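# Sort stickered items into matching colored containers

## Task

Put every item into the container whose color matches the color of the sticker on that item.

## Robot and tools

Robots: four identical i2rt Big YAM arms named arm1, arm2, arm3 and arm4. Each has six revolute joints, a two-finger gripper and a wrist camera (arm1_cam_wrist to arm4_cam_wrist). Four fixed room cameras also exist: cam_room_a1, cam_room_a2, cam_room_b1, cam_room_b2. With joints 1 and 6 at 0 and the hand level and forward, the wrist camera rides on top of the hand looking toward the fingertips. Reach is about 1.0 m from the joint1 axis.

Frames: one shared scene frame, origin on the floor, +z up, metres. Arm feet (base_link), each facing along its own +x: arm1 at x=-0.644 y=+1.377 z=+0.914 quat_wxyz=(+0.682, +0.007, +0.004, +0.731); arm2 at x=-0.655 y=-0.555 z=+0.928 quat_wxyz=(+0.747, +0.002, +0.000, -0.665); arm3 at x=+0.651 y=-1.332 z=+0.868 quat_wxyz=(+0.663, -0.004, -0.006, -0.748); arm4 at x=+0.648 y=+0.477 z=+0.879 quat_wxyz=(+0.687, +0.001, +0.003, +0.727). The printed hand is the point midway between the finger pads, roughly 1 cm short of the tips; its +z is the finger direction and the fingers open along its y. hand_target is where the hand would be at the joint targets currently held. Printed hand positions get less accurate far out.

move: one action for any subset of arms, plus optional cameras. Each arm key (arm1..arm4) holds an object with "joints", "target" (optionally "speed"), or both. An arm not named keeps its old command and shows under "as last shown" with status "not commanded". "joints" is a dict of absolute targets by name: joint1_rad, joint2_rad, joint3_rad, joint4_rad, joint5_rad, joint6_rad (radians) and gripper_m (metres, fingertip gap). "target" is one list of seven numbers for that arm alone, [x, y, z, qw, qx, qy, qz]: an absolute hand pose in the scene frame, metres and a wxyz quaternion, same format as the printed hand line; the hand travels in a straight line from its hand_target toward it. When "target" is given, "joints" may only hold gripper_m. "speed" is the path's top speed in m/s, 0.002 to 0.5, default 0.25, and needs a target; turning is capped at twice that value in rad/s. All hand paths in one call finish together, paced by the slowest; paths run 0.5 to 10 s and are cut off at 10 s. Paths ignore obstacles and other arms. The hand trails and may overshoot or exceed the speed, especially when stretched. Each step the commanded pose is clipped to 100 mm and 20 degrees from the measured hand, and damped IK favours position over orientation; expect errors of a centimetre or more. "cameras": list of names, ["all"], or []; omitted means all for an empty call, none otherwise. An empty move returns full state, images and the scene number.

Joint ranges (done-tolerance): joint1_rad -2.879..2.879 ±0.045, rotates about the foot, positive counter-clockwise seen from above, 0 along the foot's facing; joint2_rad 0..3.141 ±0.14, shoulder, 0 = upper arm back and roughly level, positive lifts then swings forward; joint3_rad 0..3.019 ±0.09, elbow, 0 folded, positive opens; joint4_rad -1.692..1.57 ±0.055, hand pitch, positive tips fingers up; joint5_rad -1.57..1.57 ±0.03, sideways swing, positive to the arm's right; joint6_rad -2.094..2.094 ±0.035, roll, positive clockwise seen from behind; gripper_m 0..0.093 ±0.003, about 50-64 N per pad. Joints move at different rates, so joint-space moves can swing the hand wide. Out-of-range values are refused; unknown keys make the call invalid. After a refusal (or a stop interrupting), the remaining move, wait and finished_scene calls in that reply are skipped.

Result lines: "move: arm1 done; arm2 time_out" summarises each moved arm. joint_status/hand_status: off_target (rested away, maybe still pushing); time_out (each joint then holds a target near where it stopped and keeps pushing; on_its_own lists ones not yet there; send the reported position to relax it); not_followed / "joint command not followed" / "pose unreachable" mean a self- and arm-collision check withheld the command, which may still be retried until replaced. on_its_own "held at" is a target, not a reading. Joint velocities are rad/s (gripper m/s); "within noise" means still. Joint torques include gravity and friction, have per-unit offsets, and joints 3 and 4 wrap at ±28 N m. Images may lag the state slightly; "pictures" gives their order.

Gripper: touching a hard part at full force reads up to 0.005 m below its width (some units up to 0.002 above); closed on nothing reads 0.000-0.003. Light grip just under the first-contact reading; full force from about 0.005 m below it (deeper for soft, small or round items). Open well above the reading to release.

wait: seconds 0 to 10, commands nothing, returns state, optional cameras. zoom_image: camera plus region [x0, y0, x1, y1] pixels from the top-left, at most 504 by 504, only on a camera in the latest images. read_manual: licence texts only. finished_scene: scene = current scene number; irreversible; items must stay packed without help.

Avoid: items leaving the work area or hitting the floor; dropping items from height or releasing them while moving; hard hits on fixed or heavy things; arms pressing on each other, including one gripper closing on another's fingers (the collision check lets fingers, housings and cameras meet and may act late). Arms keep pushing on contact and do not wait for one another. Holding loads, long stretches or pushing at unreachable poses heat motors: MOTOR HOT at 85 °C, and at 100 °C the arm drops everything and goes limp for 30-60 s or more (OVER-TEMPERATURE FAULT, keys read limit_stop_at_motor_heat; resend targets). Loose objects may get nudged occasionally. The scene keeps running while replies are composed; the robots hold their last commands. Faster, smoother, lower-effort solutions are better.

Each tool is called after "Request:" as a command line: name --argument value for each argument, lists and objects as JSON in quotes; but a table of rows of numbers goes row by row, as --pt "numbers of a row", without its own name.

## Session

Request:
move

Scene clock: 0.00 s.
Joint torques (N m): no reading
Motor temperatures (°C): arm1=[22 24 25 23 21 21 21] | arm2=[24 24 24 22 22 20 23] | arm3=[24 24 23 24 24 23 23] | arm4=[23 21 22 22 25 21 24]
Heat: arm1: hottest joint3_rad 25 °C; arm2: hottest joint1_rad 24 °C; arm3: hottest joint1_rad 24 °C; arm4: hottest joint5_rad 25 °C.
Joint velocities: within noise
arm1.joint_positions: joint1_rad=-0.126 joint2_rad=+0.534 joint3_rad=+1.403 joint4_rad=-1.611 joint5_rad=-0.026 joint6_rad=-0.127 gripper_m=+0.09396
arm1.joint_status: not commanded
arm1.hand: x=-0.6307 y=+1.5360 z=+1.4200 quat_wxyz=(-0.298, +0.671, -0.622, -0.272) (m; scene frame)
arm1.hand_target: x=-0.6306 y=+1.5343 z=+1.4312 quat_wxyz=(-0.308, +0.666, -0.618, -0.280) (m; scene frame)
arm1.hand_status: not commanded
arm2.joint_positions: joint1_rad=-0.045 joint2_rad=+0.390 joint3_rad=+1.428 joint4_rad=-1.186 joint5_rad=+0.166 joint6_rad=-0.774 gripper_m=+0.09396
arm2.joint_status: not commanded
arm2.hand: x=-0.6758 y=-0.6937 z=+1.5575 quat_wxyz=(-0.217, -0.319, -0.688, +0.615) (m; scene frame)
arm2.hand_target: x=-0.6762 y=-0.6874 z=+1.5650 quat_wxyz=(-0.221, -0.317, -0.681, +0.622) (m; scene frame)
arm2.hand_status: not commanded
arm3.joint_positions: joint1_rad=+0.075 joint2_rad=+0.276 joint3_rad=+1.523 joint4_rad=-1.599 joint5_rad=-0.185 joint6_rad=-0.597 gripper_m=+0.09396
arm3.joint_status: not commanded
arm3.hand: x=+0.6806 y=-1.3526 z=+1.4445 quat_wxyz=(-0.326, -0.350, -0.735, +0.481) (m; scene frame)
arm3.hand_target: x=+0.6807 y=-1.3504 z=+1.4501 quat_wxyz=(-0.328, -0.347, -0.731, +0.487) (m; scene frame)
arm3.hand_status: not commanded
arm4.joint_positions: joint1_rad=+0.109 joint2_rad=+0.555 joint3_rad=+1.556 joint4_rad=-1.251 joint5_rad=+0.178 joint6_rad=-0.775 gripper_m=+0.09396
arm4.joint_status: not commanded
arm4.hand: x=+0.6523 y=+0.6619 z=+1.5271 quat_wxyz=(-0.572, +0.731, -0.297, -0.221) (m; scene frame)
arm4.hand_target: x=+0.6532 y=+0.6568 z=+1.5356 quat_wxyz=(-0.580, +0.725, -0.296, -0.226) (m; scene frame)
arm4.hand_status: not commanded
pictures: arm1_cam_wrist, arm2_cam_wrist, arm3_cam_wrist, arm4_cam_wrist, cam_room_a1, cam_room_a2, cam_room_b1, cam_room_b2
Images, in order (width x height): arm1_cam_wrist 672x504, arm2_cam_wrist 672x504, arm3_cam_wrist 672x504, arm4_cam_wrist 672x504, cam_room_a1 672x504, cam_room_a2 672x504, cam_room_b1 672x504, cam_room_b2 672x504.

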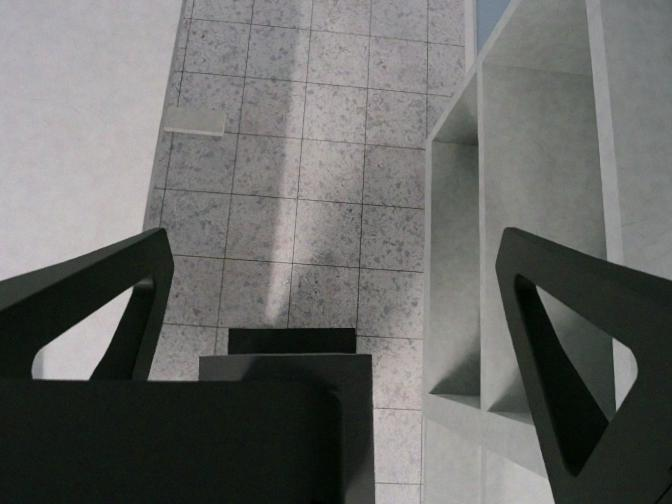

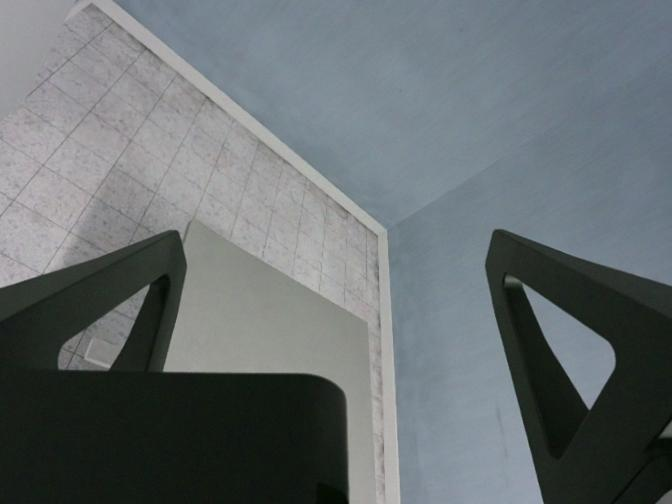

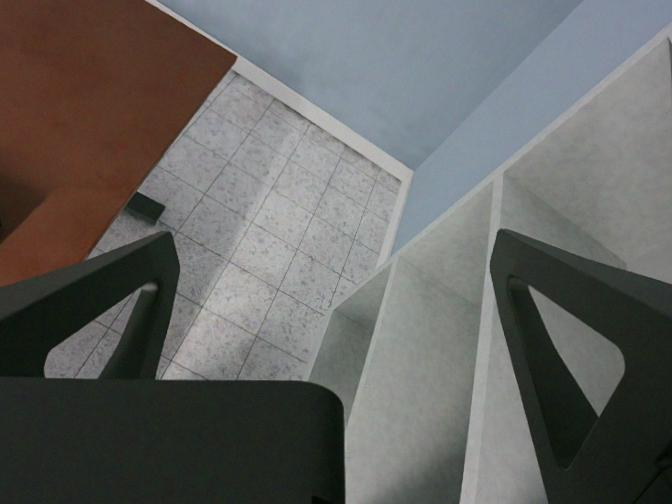

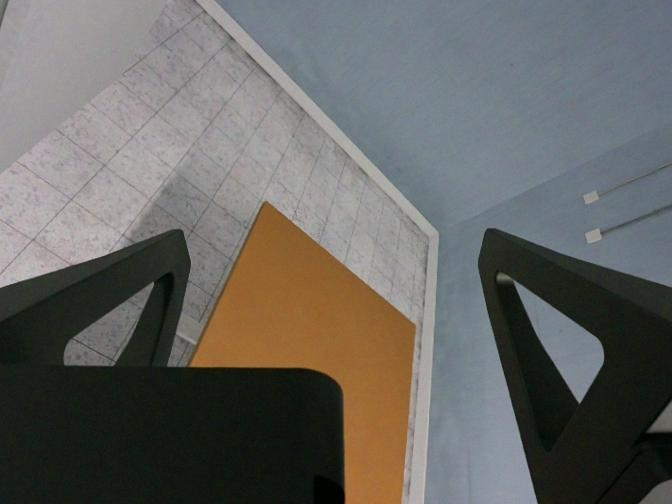

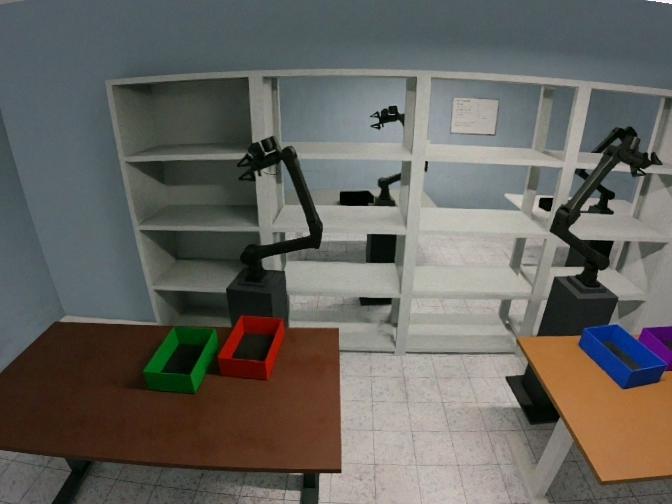

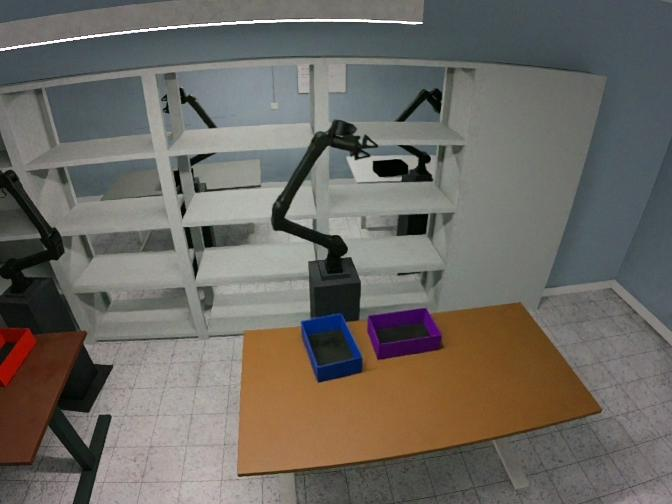

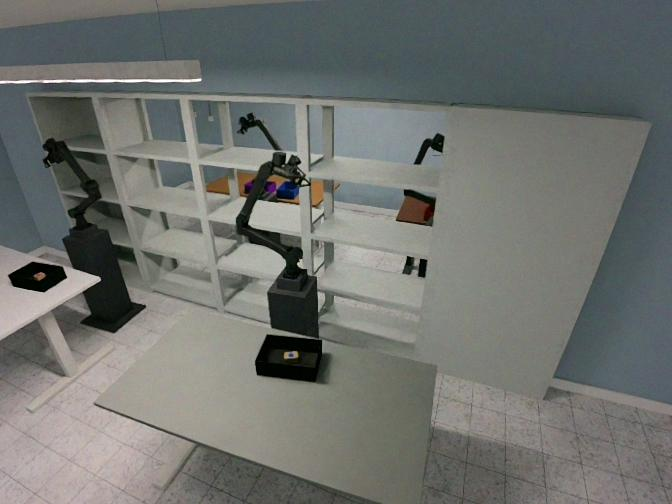

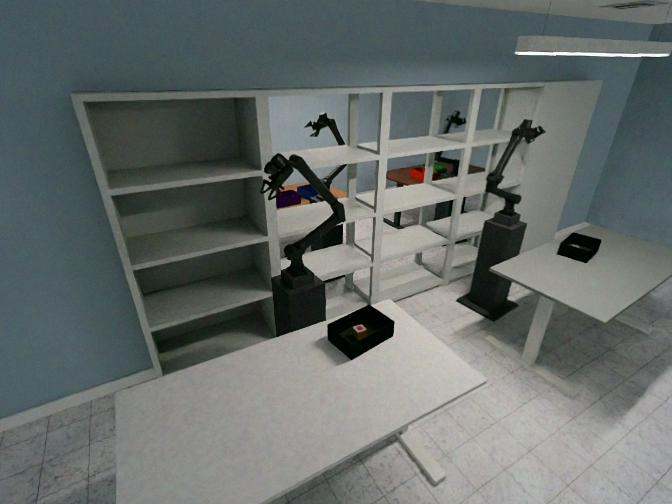

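Request:
zoom_image --camera "cam_room_b1" --region '[200, 280, 400, 430]'

Request:
zoom_image --camera "cam_room_b2" --region '[280, 270, 480, 420]'

Request:
zoom_image --camera "cam_room_a1" --region '[100, 60, 400, 400]'

Request:
zoom_image --camera "cam_room_a2" --region '[60, 60, 560, 400]'

Request:
zoom_image --camera "cam_room_b1" --region '[0, 60, 480, 420]'

Request:
zoom_image --camera "cam_room_b2" --region '[60, 60, 560, 420]'

Scaled by 2.520.

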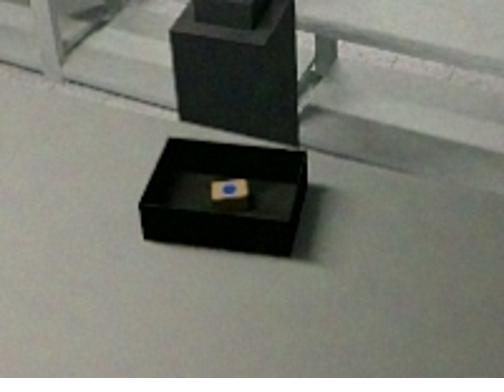

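Scaled by 2.520.

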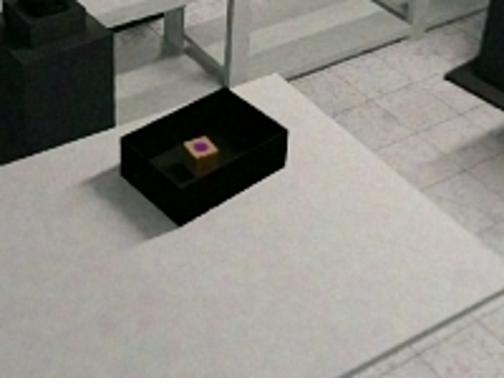

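Scaled by 1.482.

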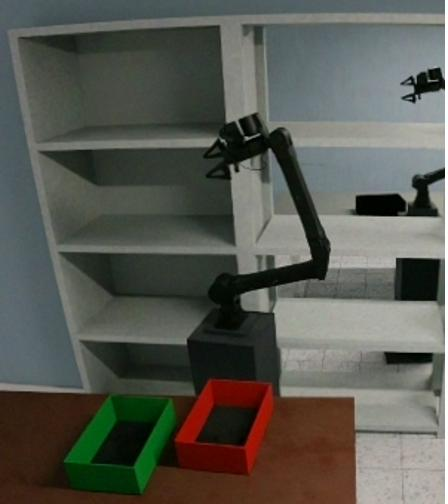

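Scaled by 1.008.

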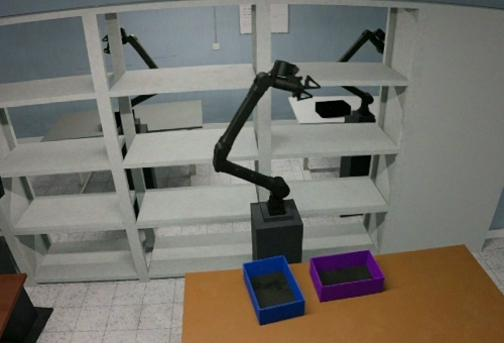

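Scaled by 1.050.

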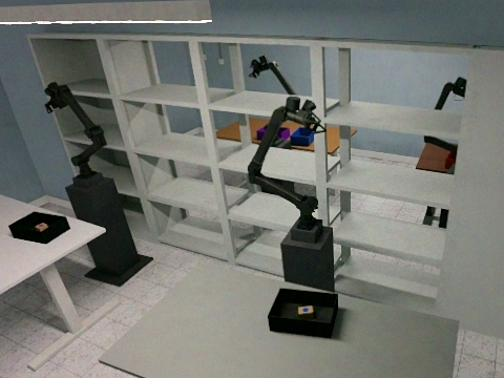

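Scaled by 1.008.

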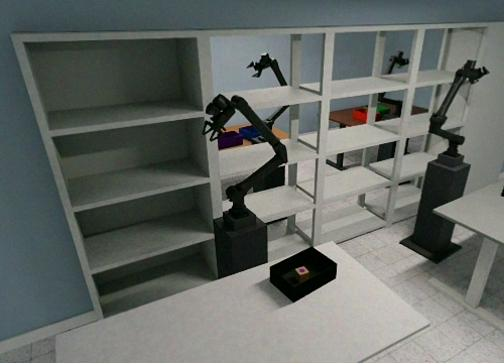

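Request:
move --arm1 '{"joints": {"joint1_rad": 1.5, "joint2_rad": 1.0, "joint3_rad": 1.2, "joint4_rad": -0.6, "joint5_rad": 0, "joint6_rad": 0}}' --arm2 '{"joints": {"joint1_rad": -1.5, "joint2_rad": 1.0, "joint3_rad": 1.2, "joint4_rad": -0.6, "joint5_rad": 0, "joint6_rad": 0}}' --arm3 '{"joints": {"joint1_rad": 1.5, "joint2_rad": 1.0, "joint3_rad": 1.2, "joint4_rad": -0.6, "joint5_rad": 0, "joint6_rad": 0}}' --arm4 '{"joints": {"joint1_rad": -1.5, "joint2_rad": 1.0, "joint3_rad": 1.2, "joint4_rad": -0.6, "joint5_rad": 0, "joint6_rad": 0}}' --cameras '["all"]'

Scene clock: 90.40 s.
Joint torques (N m): arm1=[-1.44 -5.48 14.38 2.56 0.1 0.11] | arm2=[0.67 -9 13.2 3.3 -0.09 0.21] | arm3=[1.73 -8.06 11.1 2.41 0.07 0.03] | arm4=[0.91 -6.95 12.41 1.94 0.05 0.15]
Motor temperatures (°C): arm1=[22 24 30 24 21 21 21] | arm2=[24 25 28 23 22 20 23] | arm3=[24 25 25 24 24 23 23] | arm4=[23 22 28 22 24 21 24]
Heat: arm1: hottest joint3_rad 30 °C; arm2: hottest joint3_rad 28 °C; arm3: hottest joint2_rad 25 °C; arm4: hottest joint3_rad 28 °C.
move: arm1 done; arm2 done; arm3 done; arm4 done
Joint velocities: within noise
arm1.joint_positions: joint1_rad=+1.499 joint2_rad=+1.012 joint3_rad=+1.174 joint4_rad=-0.622 joint5_rad=-0.002 joint6_rad=-0.006 gripper_m=+0.09398
arm1.joint_status: all done
arm1.hand: x=-1.1148 y=+1.3777 z=+1.3602 quat_wxyz=(-0.003, +0.846, +0.003, -0.534) (m; scene frame)
arm1.hand_target: x=-1.1137 y=+1.3775 z=+1.3865 quat_wxyz=(-0.002, +0.829, +0.000, -0.559) (m; scene frame)
arm1.hand_status: not commanded
arm2.joint_positions: joint1_rad=-1.501 joint2_rad=+1.009 joint3_rad=+1.192 joint4_rad=-0.619 joint5_rad=+0.002 joint6_rad=-0.014 gripper_m=+0.09398
arm2.joint_status: all done
arm2.hand: x=-1.1259 y=-0.6450 z=+1.3789 quat_wxyz=(-0.045, -0.840, -0.085, +0.535) (m; scene frame)
arm2.hand_target: x=-1.1248 y=-0.6453 z=+1.3922 quat_wxyz=(-0.050, -0.830, -0.079, +0.549) (m; scene frame)
arm2.hand_status: not commanded
arm3.joint_positions: joint1_rad=+1.494 joint2_rad=+1.008 joint3_rad=+1.184 joint4_rad=-0.617 joint5_rad=-0.001 joint6_rad=-0.008 gripper_m=+0.09398
arm3.joint_status: all done
arm3.hand: x=+1.1188 y=-1.4195 z=+1.3172 quat_wxyz=(-0.533, -0.076, -0.840, +0.060) (m; scene frame)
arm3.hand_target: x=+1.1188 y=-1.4165 z=+1.3343 quat_wxyz=(-0.551, -0.076, -0.829, +0.059) (m; scene frame)
arm3.hand_status: not commanded
arm4.joint_positions: joint1_rad=-1.502 joint2_rad=+0.999 joint3_rad=+1.163 joint4_rad=-0.616 joint5_rad=+0.002 joint6_rad=-0.013 gripper_m=+0.09398
arm4.joint_status: all done
arm4.hand: x=+1.1205 y=+0.5375 z=+1.3163 quat_wxyz=(-0.528, +0.059, -0.847, -0.028) (m; scene frame)
arm4.hand_target: x=+1.1235 y=+0.5390 z=+1.3420 quat_wxyz=(-0.550, +0.054, -0.833, -0.034) (m; scene frame)
arm4.hand_status: not commanded
pictures: arm1_cam_wrist, arm2_cam_wrist, arm3_cam_wrist, arm4_cam_wrist, cam_room_a1, cam_room_a2, cam_room_b1, cam_room_b2
Images, in order (width x height): arm1_cam_wrist 672x504, arm2_cam_wrist 672x504, arm3_cam_wrist 672x504, arm4_cam_wrist 672x504, cam_room_a1 672x504, cam_room_a2 672x504, cam_room_b1 672x504, cam_room_b2 672x504.

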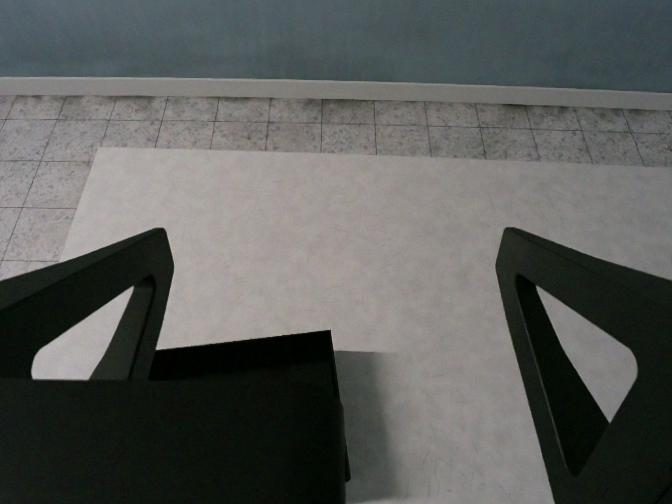

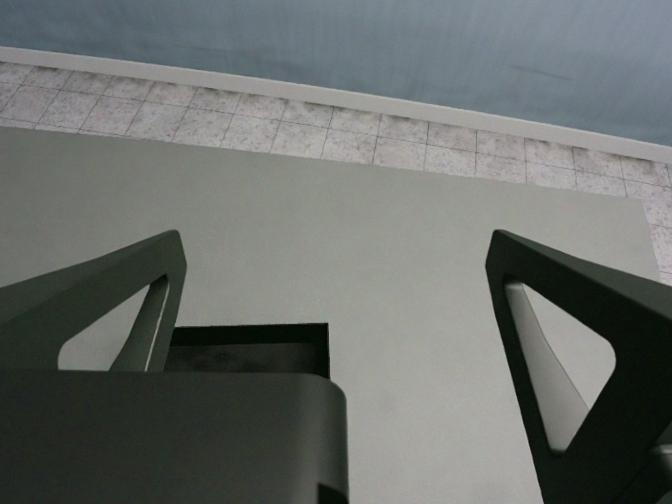

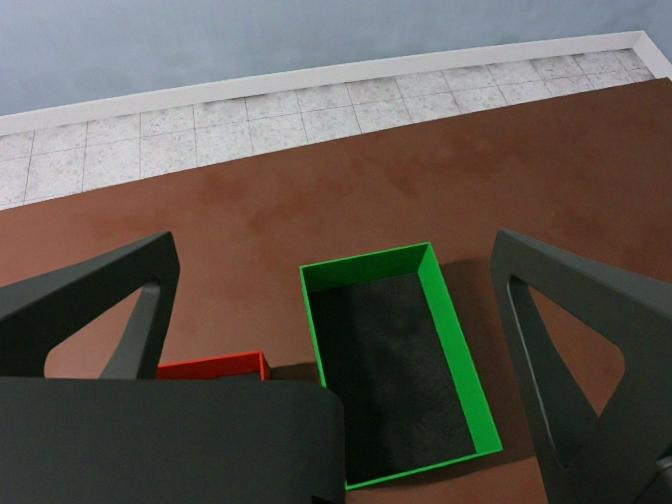

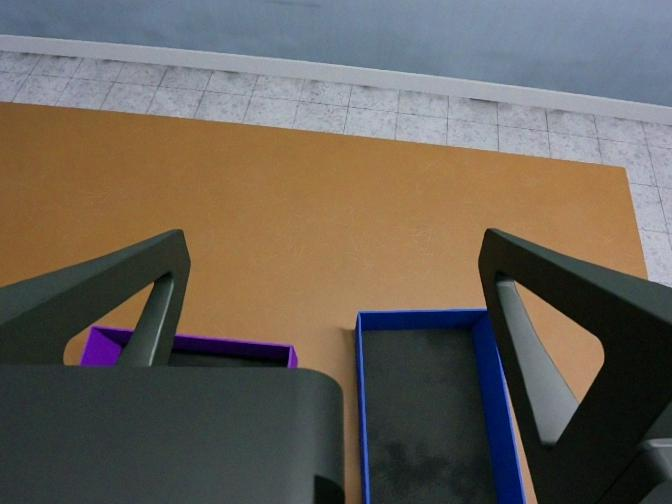

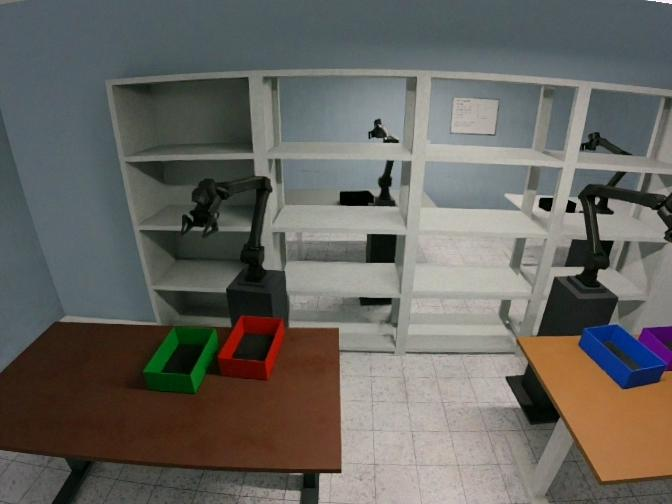

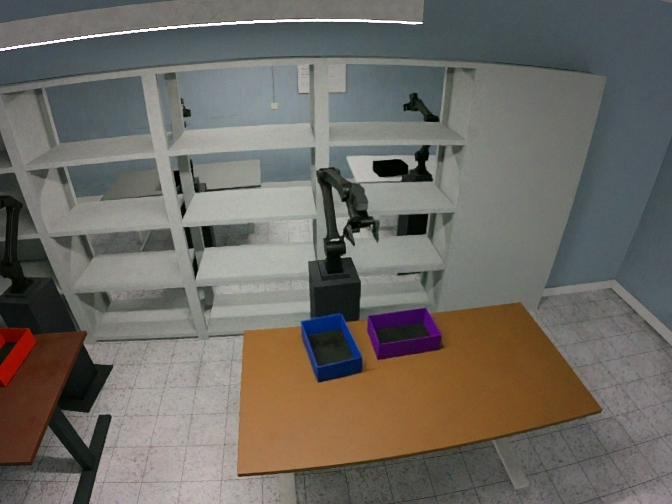

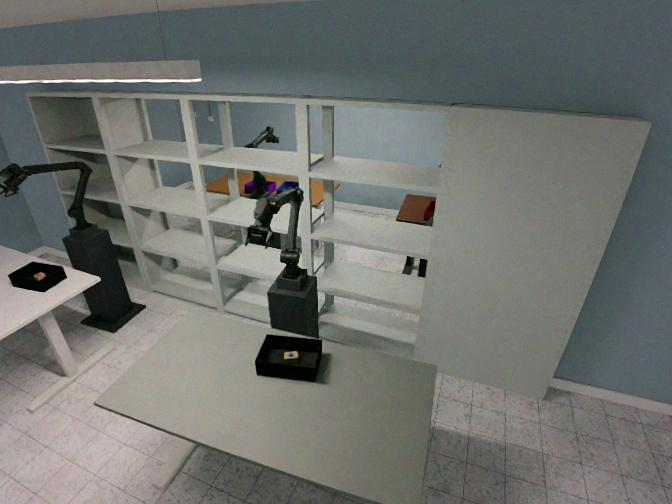

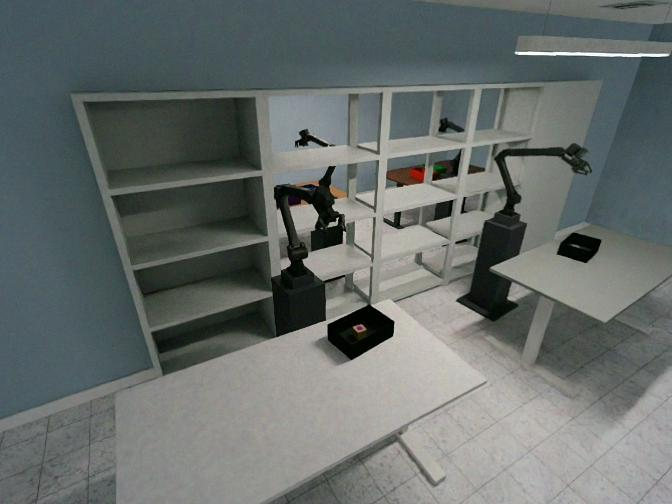

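Request:
move --arm1 '{"joints": {"joint2_rad": 0.9, "joint3_rad": 1.1, "joint4_rad": -1.1}}' --arm2 '{"joints": {"joint2_rad": 0.9, "joint3_rad": 1.1, "joint4_rad": -1.1}}' --arm3 '{"joints": {"joint2_rad": 0.9, "joint3_rad": 1.1, "joint4_rad": -1.1}}' --arm4 '{"joints": {"joint2_rad": 0.9, "joint3_rad": 1.1, "joint4_rad": -1.1}}' --cameras '["arm1_cam_wrist", "arm2_cam_wrist", "arm3_cam_wrist", "arm4_cam_wrist"]'

Scene clock: 103.47 s.
Joint torques (N m): arm1=[-2.08 -1.2 11.74 0.96 0.08 0.08] | arm2=[0.73 -5.19 10.84 1.52 -0.08 0.19] | arm3=[1.61 -4.42 9.28 0.94 0.08 0.03] | arm4=[0.79 -4.54 9.02 0.68 0.02 0.17]
Motor temperatures (°C): arm1=[22 24 30 24 21 21 21] | arm2=[24 25 29 23 22 20 23] | arm3=[24 25 27 24 24 23 23] | arm4=[23 22 32 22 24 21 24]
Heat: arm1: hottest joint3_rad 30 °C; arm2: hottest joint3_rad 29 °C; arm3: hottest joint3_rad 27 °C; arm4: hottest joint3_rad 32 °C.
move: arm1 done; arm2 done; arm3 done; arm4 done
Joint velocities: within noise
arm1.joint_positions: joint1_rad=+1.499 joint2_rad=+0.896 joint3_rad=+1.095 joint4_rad=-1.089 joint5_rad=-0.002 joint6_rad=-0.006 gripper_m=+0.09398
arm1.joint_status: all done
arm1.hand: x=-1.0070 y=+1.3776 z=+1.2714 quat_wxyz=(-0.002, +0.940, +0.002, -0.341) (m; scene frame)
arm1.hand_target: x=-1.0064 y=+1.3776 z=+1.2708 quat_wxyz=(-0.001, +0.942, -0.001, -0.337) (m; scene frame)
arm1.hand_status: not commanded
arm2.joint_positions: joint1_rad=-1.501 joint2_rad=+0.893 joint3_rad=+1.114 joint4_rad=-1.086 joint5_rad=+0.002 joint6_rad=-0.014 gripper_m=+0.09398
arm2.joint_status: all done
arm2.hand: x=-1.0201 y=-0.6247 z=+1.2904 quat_wxyz=(-0.028, -0.934, -0.094, +0.343) (m; scene frame)
arm2.hand_target: x=-1.0175 y=-0.6246 z=+1.2780 quat_wxyz=(-0.029, -0.941, -0.089, +0.326) (m; scene frame)
arm2.hand_status: not commanded
arm3.joint_positions: joint1_rad=+1.494 joint2_rad=+0.895 joint3_rad=+1.101 joint4_rad=-1.094 joint5_rad=-0.001 joint6_rad=-0.008 gripper_m=+0.09398
arm3.joint_status: all done
arm3.hand: x=+1.0117 y=-1.3993 z=+1.2234 quat_wxyz=(-0.335, -0.087, -0.937, +0.040) (m; scene frame)
arm3.hand_target: x=+1.0119 y=-1.3973 z=+1.2200 quat_wxyz=(-0.329, -0.088, -0.939, +0.038) (m; scene frame)
arm3.hand_status: not commanded
arm4.joint_positions: joint1_rad=-1.502 joint2_rad=+0.893 joint3_rad=+1.102 joint4_rad=-1.088 joint5_rad=+0.002 joint6_rad=-0.013 gripper_m=+0.09398
arm4.joint_status: all done
arm4.hand: x=+1.0159 y=+0.5241 z=+1.2336 quat_wxyz=(-0.336, +0.065, -0.939, -0.017) (m; scene frame)
arm4.hand_target: x=+1.0147 y=+0.5248 z=+1.2281 quat_wxyz=(-0.326, +0.060, -0.943, -0.019) (m; scene frame)
arm4.hand_status: not commanded
pictures: arm1_cam_wrist, arm2_cam_wrist, arm3_cam_wrist, arm4_cam_wrist
Images, in order (width x height): arm1_cam_wrist 672x504, arm2_cam_wrist 672x504, arm3_cam_wrist 672x504, arm4_cam_wrist 672x504.

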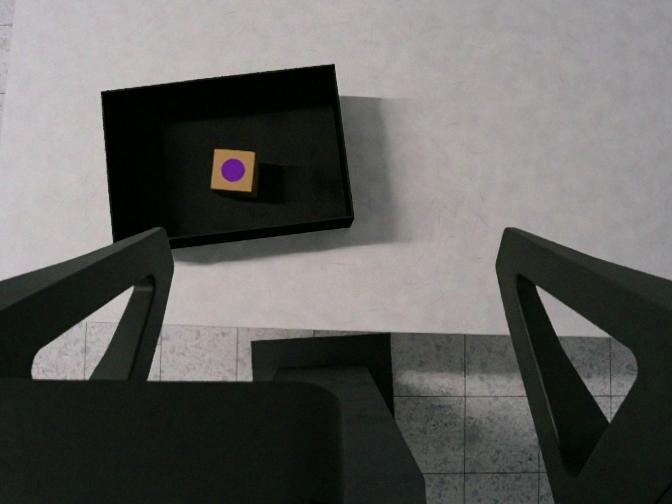

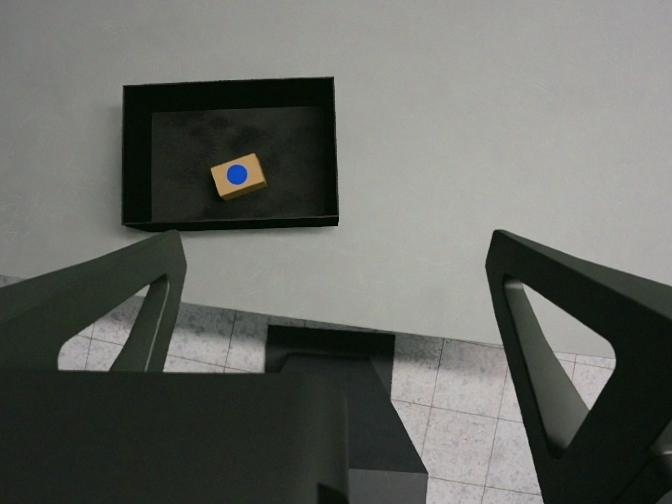

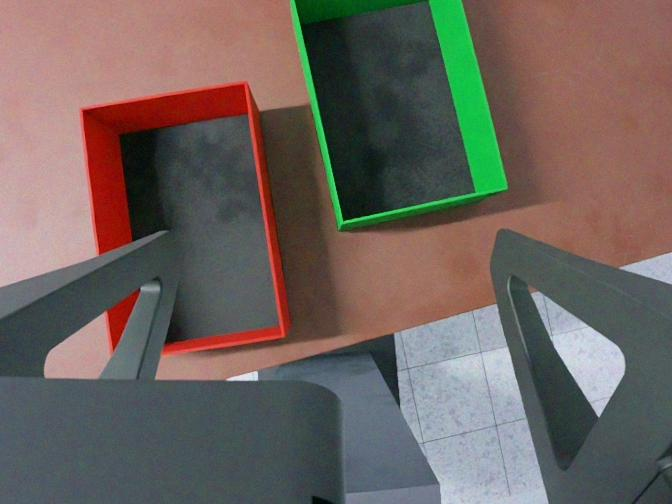

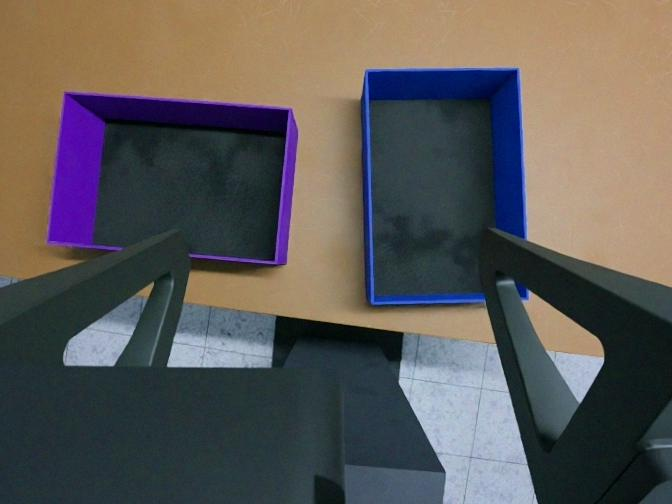

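Request:
move --arm1 '{"target": [-1.0070, 1.3776, 1.1714, -0.002, 0.940, 0.002, -0.341]}' --arm2 '{"target": [-1.0201, -0.6247, 1.1904, -0.028, -0.934, -0.094, 0.343]}' --arm3 '{"target": [1.0117, -1.3993, 1.1234, -0.335, -0.087, -0.937, 0.040]}' --arm4 '{"target": [1.0159, 0.5241, 1.1336, -0.336, 0.065, -0.939, -0.017]}' --cameras '["arm1_cam_wrist", "arm2_cam_wrist", "arm3_cam_wrist", "arm4_cam_wrist"]'

Scene clock: 137.93 s.
Joint torques (N m): arm1=[-1.38 -2.49 12.85 2.21 0.07 0.05] | arm2=[0.73 -6.77 11.81 2.8 -0.02 0.08] | arm3=[1.55 -5.71 9.89 1.85 0.13 0] | arm4=[0.73 -5.89 9.78 1.44 0.11 0.07]
Motor temperatures (°C): arm1=[22 24 31 23 21 21 21] | arm2=[24 25 29 22 22 20 23] | arm3=[24 25 28 24 24 23 23] | arm4=[23 22 30 22 24 21 24]
Heat: arm1: hottest joint3_rad 31 °C; arm2: hottest joint3_rad 29 °C; arm3: hottest joint3_rad 28 °C; arm4: hottest joint3_rad 30 °C.
move: arm1 off_target; arm2 done; arm3 done; arm4 off_target
Joint velocities: within noise
arm1.joint_positions: joint1_rad=+1.499 joint2_rad=+0.882 joint3_rad=+0.804 joint4_rad=-0.861 joint5_rad=-0.002 joint6_rad=-0.006 gripper_m=+0.09398
arm1.joint_status: not commanded
arm1.hand: x=-1.0010 y=+1.3779 z=+1.1560 quat_wxyz=(-0.002, +0.948, +0.002, -0.318) (m; scene frame)
arm1.hand_target: x=-1.0066 y=+1.3776 z=+1.1714 quat_wxyz=(-0.002, +0.940, +0.002, -0.341) (m; scene frame)
arm1.hand_status: off_target (0.017 m and 2.8 deg from the pose sent, 0.100 m and 0.1 deg at the start)
arm2.joint_positions: joint1_rad=-1.501 joint2_rad=+0.877 joint3_rad=+0.843 joint4_rad=-0.855 joint5_rad=+0.002 joint6_rad=-0.014 gripper_m=+0.09398
arm2.joint_status: not commanded
arm2.hand: x=-1.0192 y=-0.6242 z=+1.1866 quat_wxyz=(-0.027, -0.938, -0.095, +0.332) (m; scene frame)
arm2.hand_target: x=-1.0201 y=-0.6247 z=+1.1904 quat_wxyz=(-0.028, -0.934, -0.094, +0.343) (m; scene frame)
arm2.hand_status: done (0.004 m and 1.4 deg from the pose sent, 0.100 m and 0.1 deg at the start)
arm3.joint_positions: joint1_rad=+1.494 joint2_rad=+0.880 joint3_rad=+0.820 joint4_rad=-0.858 joint5_rad=-0.001 joint6_rad=-0.008 gripper_m=+0.09398
arm3.joint_status: not commanded
arm3.hand: x=+1.0084 y=-1.4001 z=+1.1147 quat_wxyz=(-0.320, -0.087, -0.942, +0.039) (m; scene frame)
arm3.hand_target: x=+1.0116 y=-1.3993 z=+1.1234 quat_wxyz=(-0.335, -0.087, -0.937, +0.040) (m; scene frame)
arm3.hand_status: done (0.009 m and 1.8 deg from the pose sent, 0.100 m and 0.1 deg at the start)
arm4.joint_positions: joint1_rad=-1.502 joint2_rad=+0.882 joint3_rad=+0.820 joint4_rad=-0.853 joint5_rad=+0.002 joint6_rad=-0.013 gripper_m=+0.09398
arm4.joint_status: not commanded
arm4.hand: x=+1.0123 y=+0.5233 z=+1.1231 quat_wxyz=(-0.319, +0.066, -0.945, -0.016) (m; scene frame)
arm4.hand_target: x=+1.0157 y=+0.5240 z=+1.1336 quat_wxyz=(-0.336, +0.065, -0.939, -0.017) (m; scene frame)
arm4.hand_status: off_target (0.011 m and 2.1 deg from the pose sent, 0.100 m and 0.1 deg at the start)
pictures: arm1_cam_wrist, arm2_cam_wrist, arm3_cam_wrist, arm4_cam_wrist
Images, in order (width x height): arm1_cam_wrist 672x504, arm2_cam_wrist 672x504, arm3_cam_wrist 672x504, arm4_cam_wrist 672x504.

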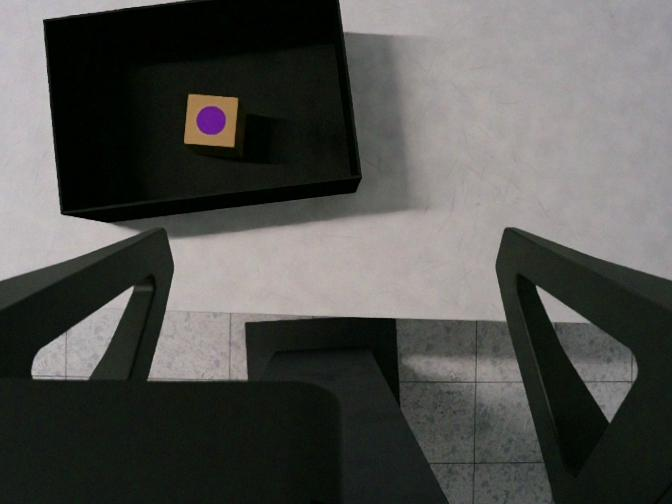

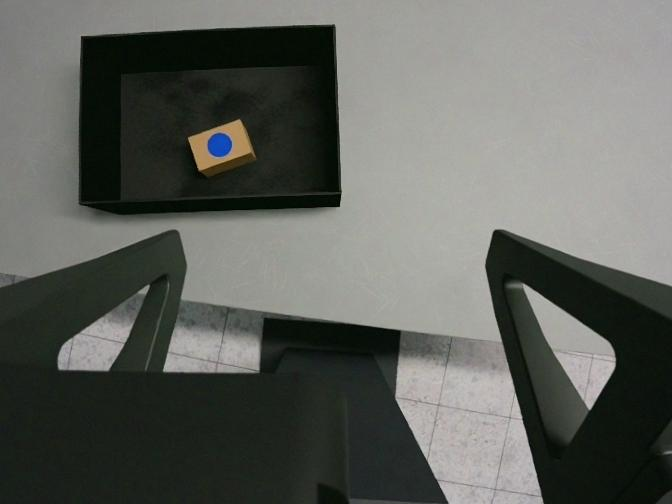

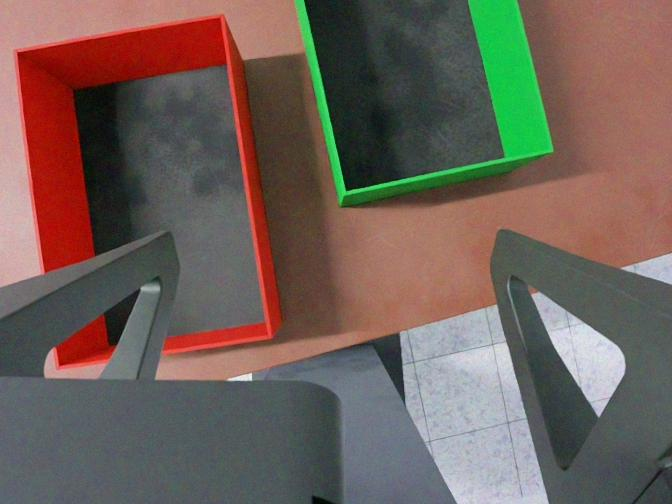

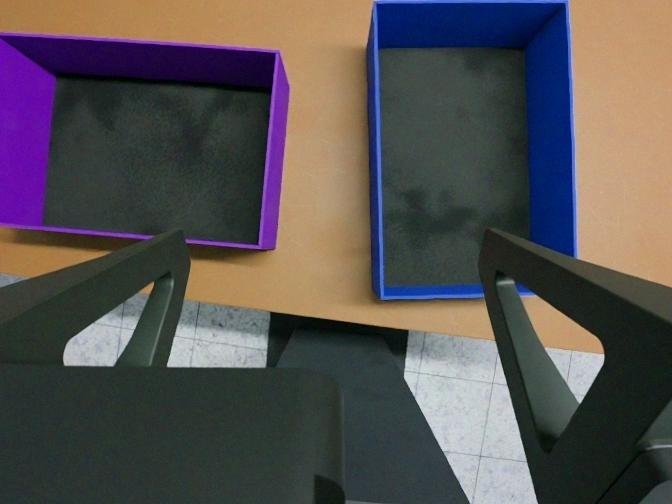

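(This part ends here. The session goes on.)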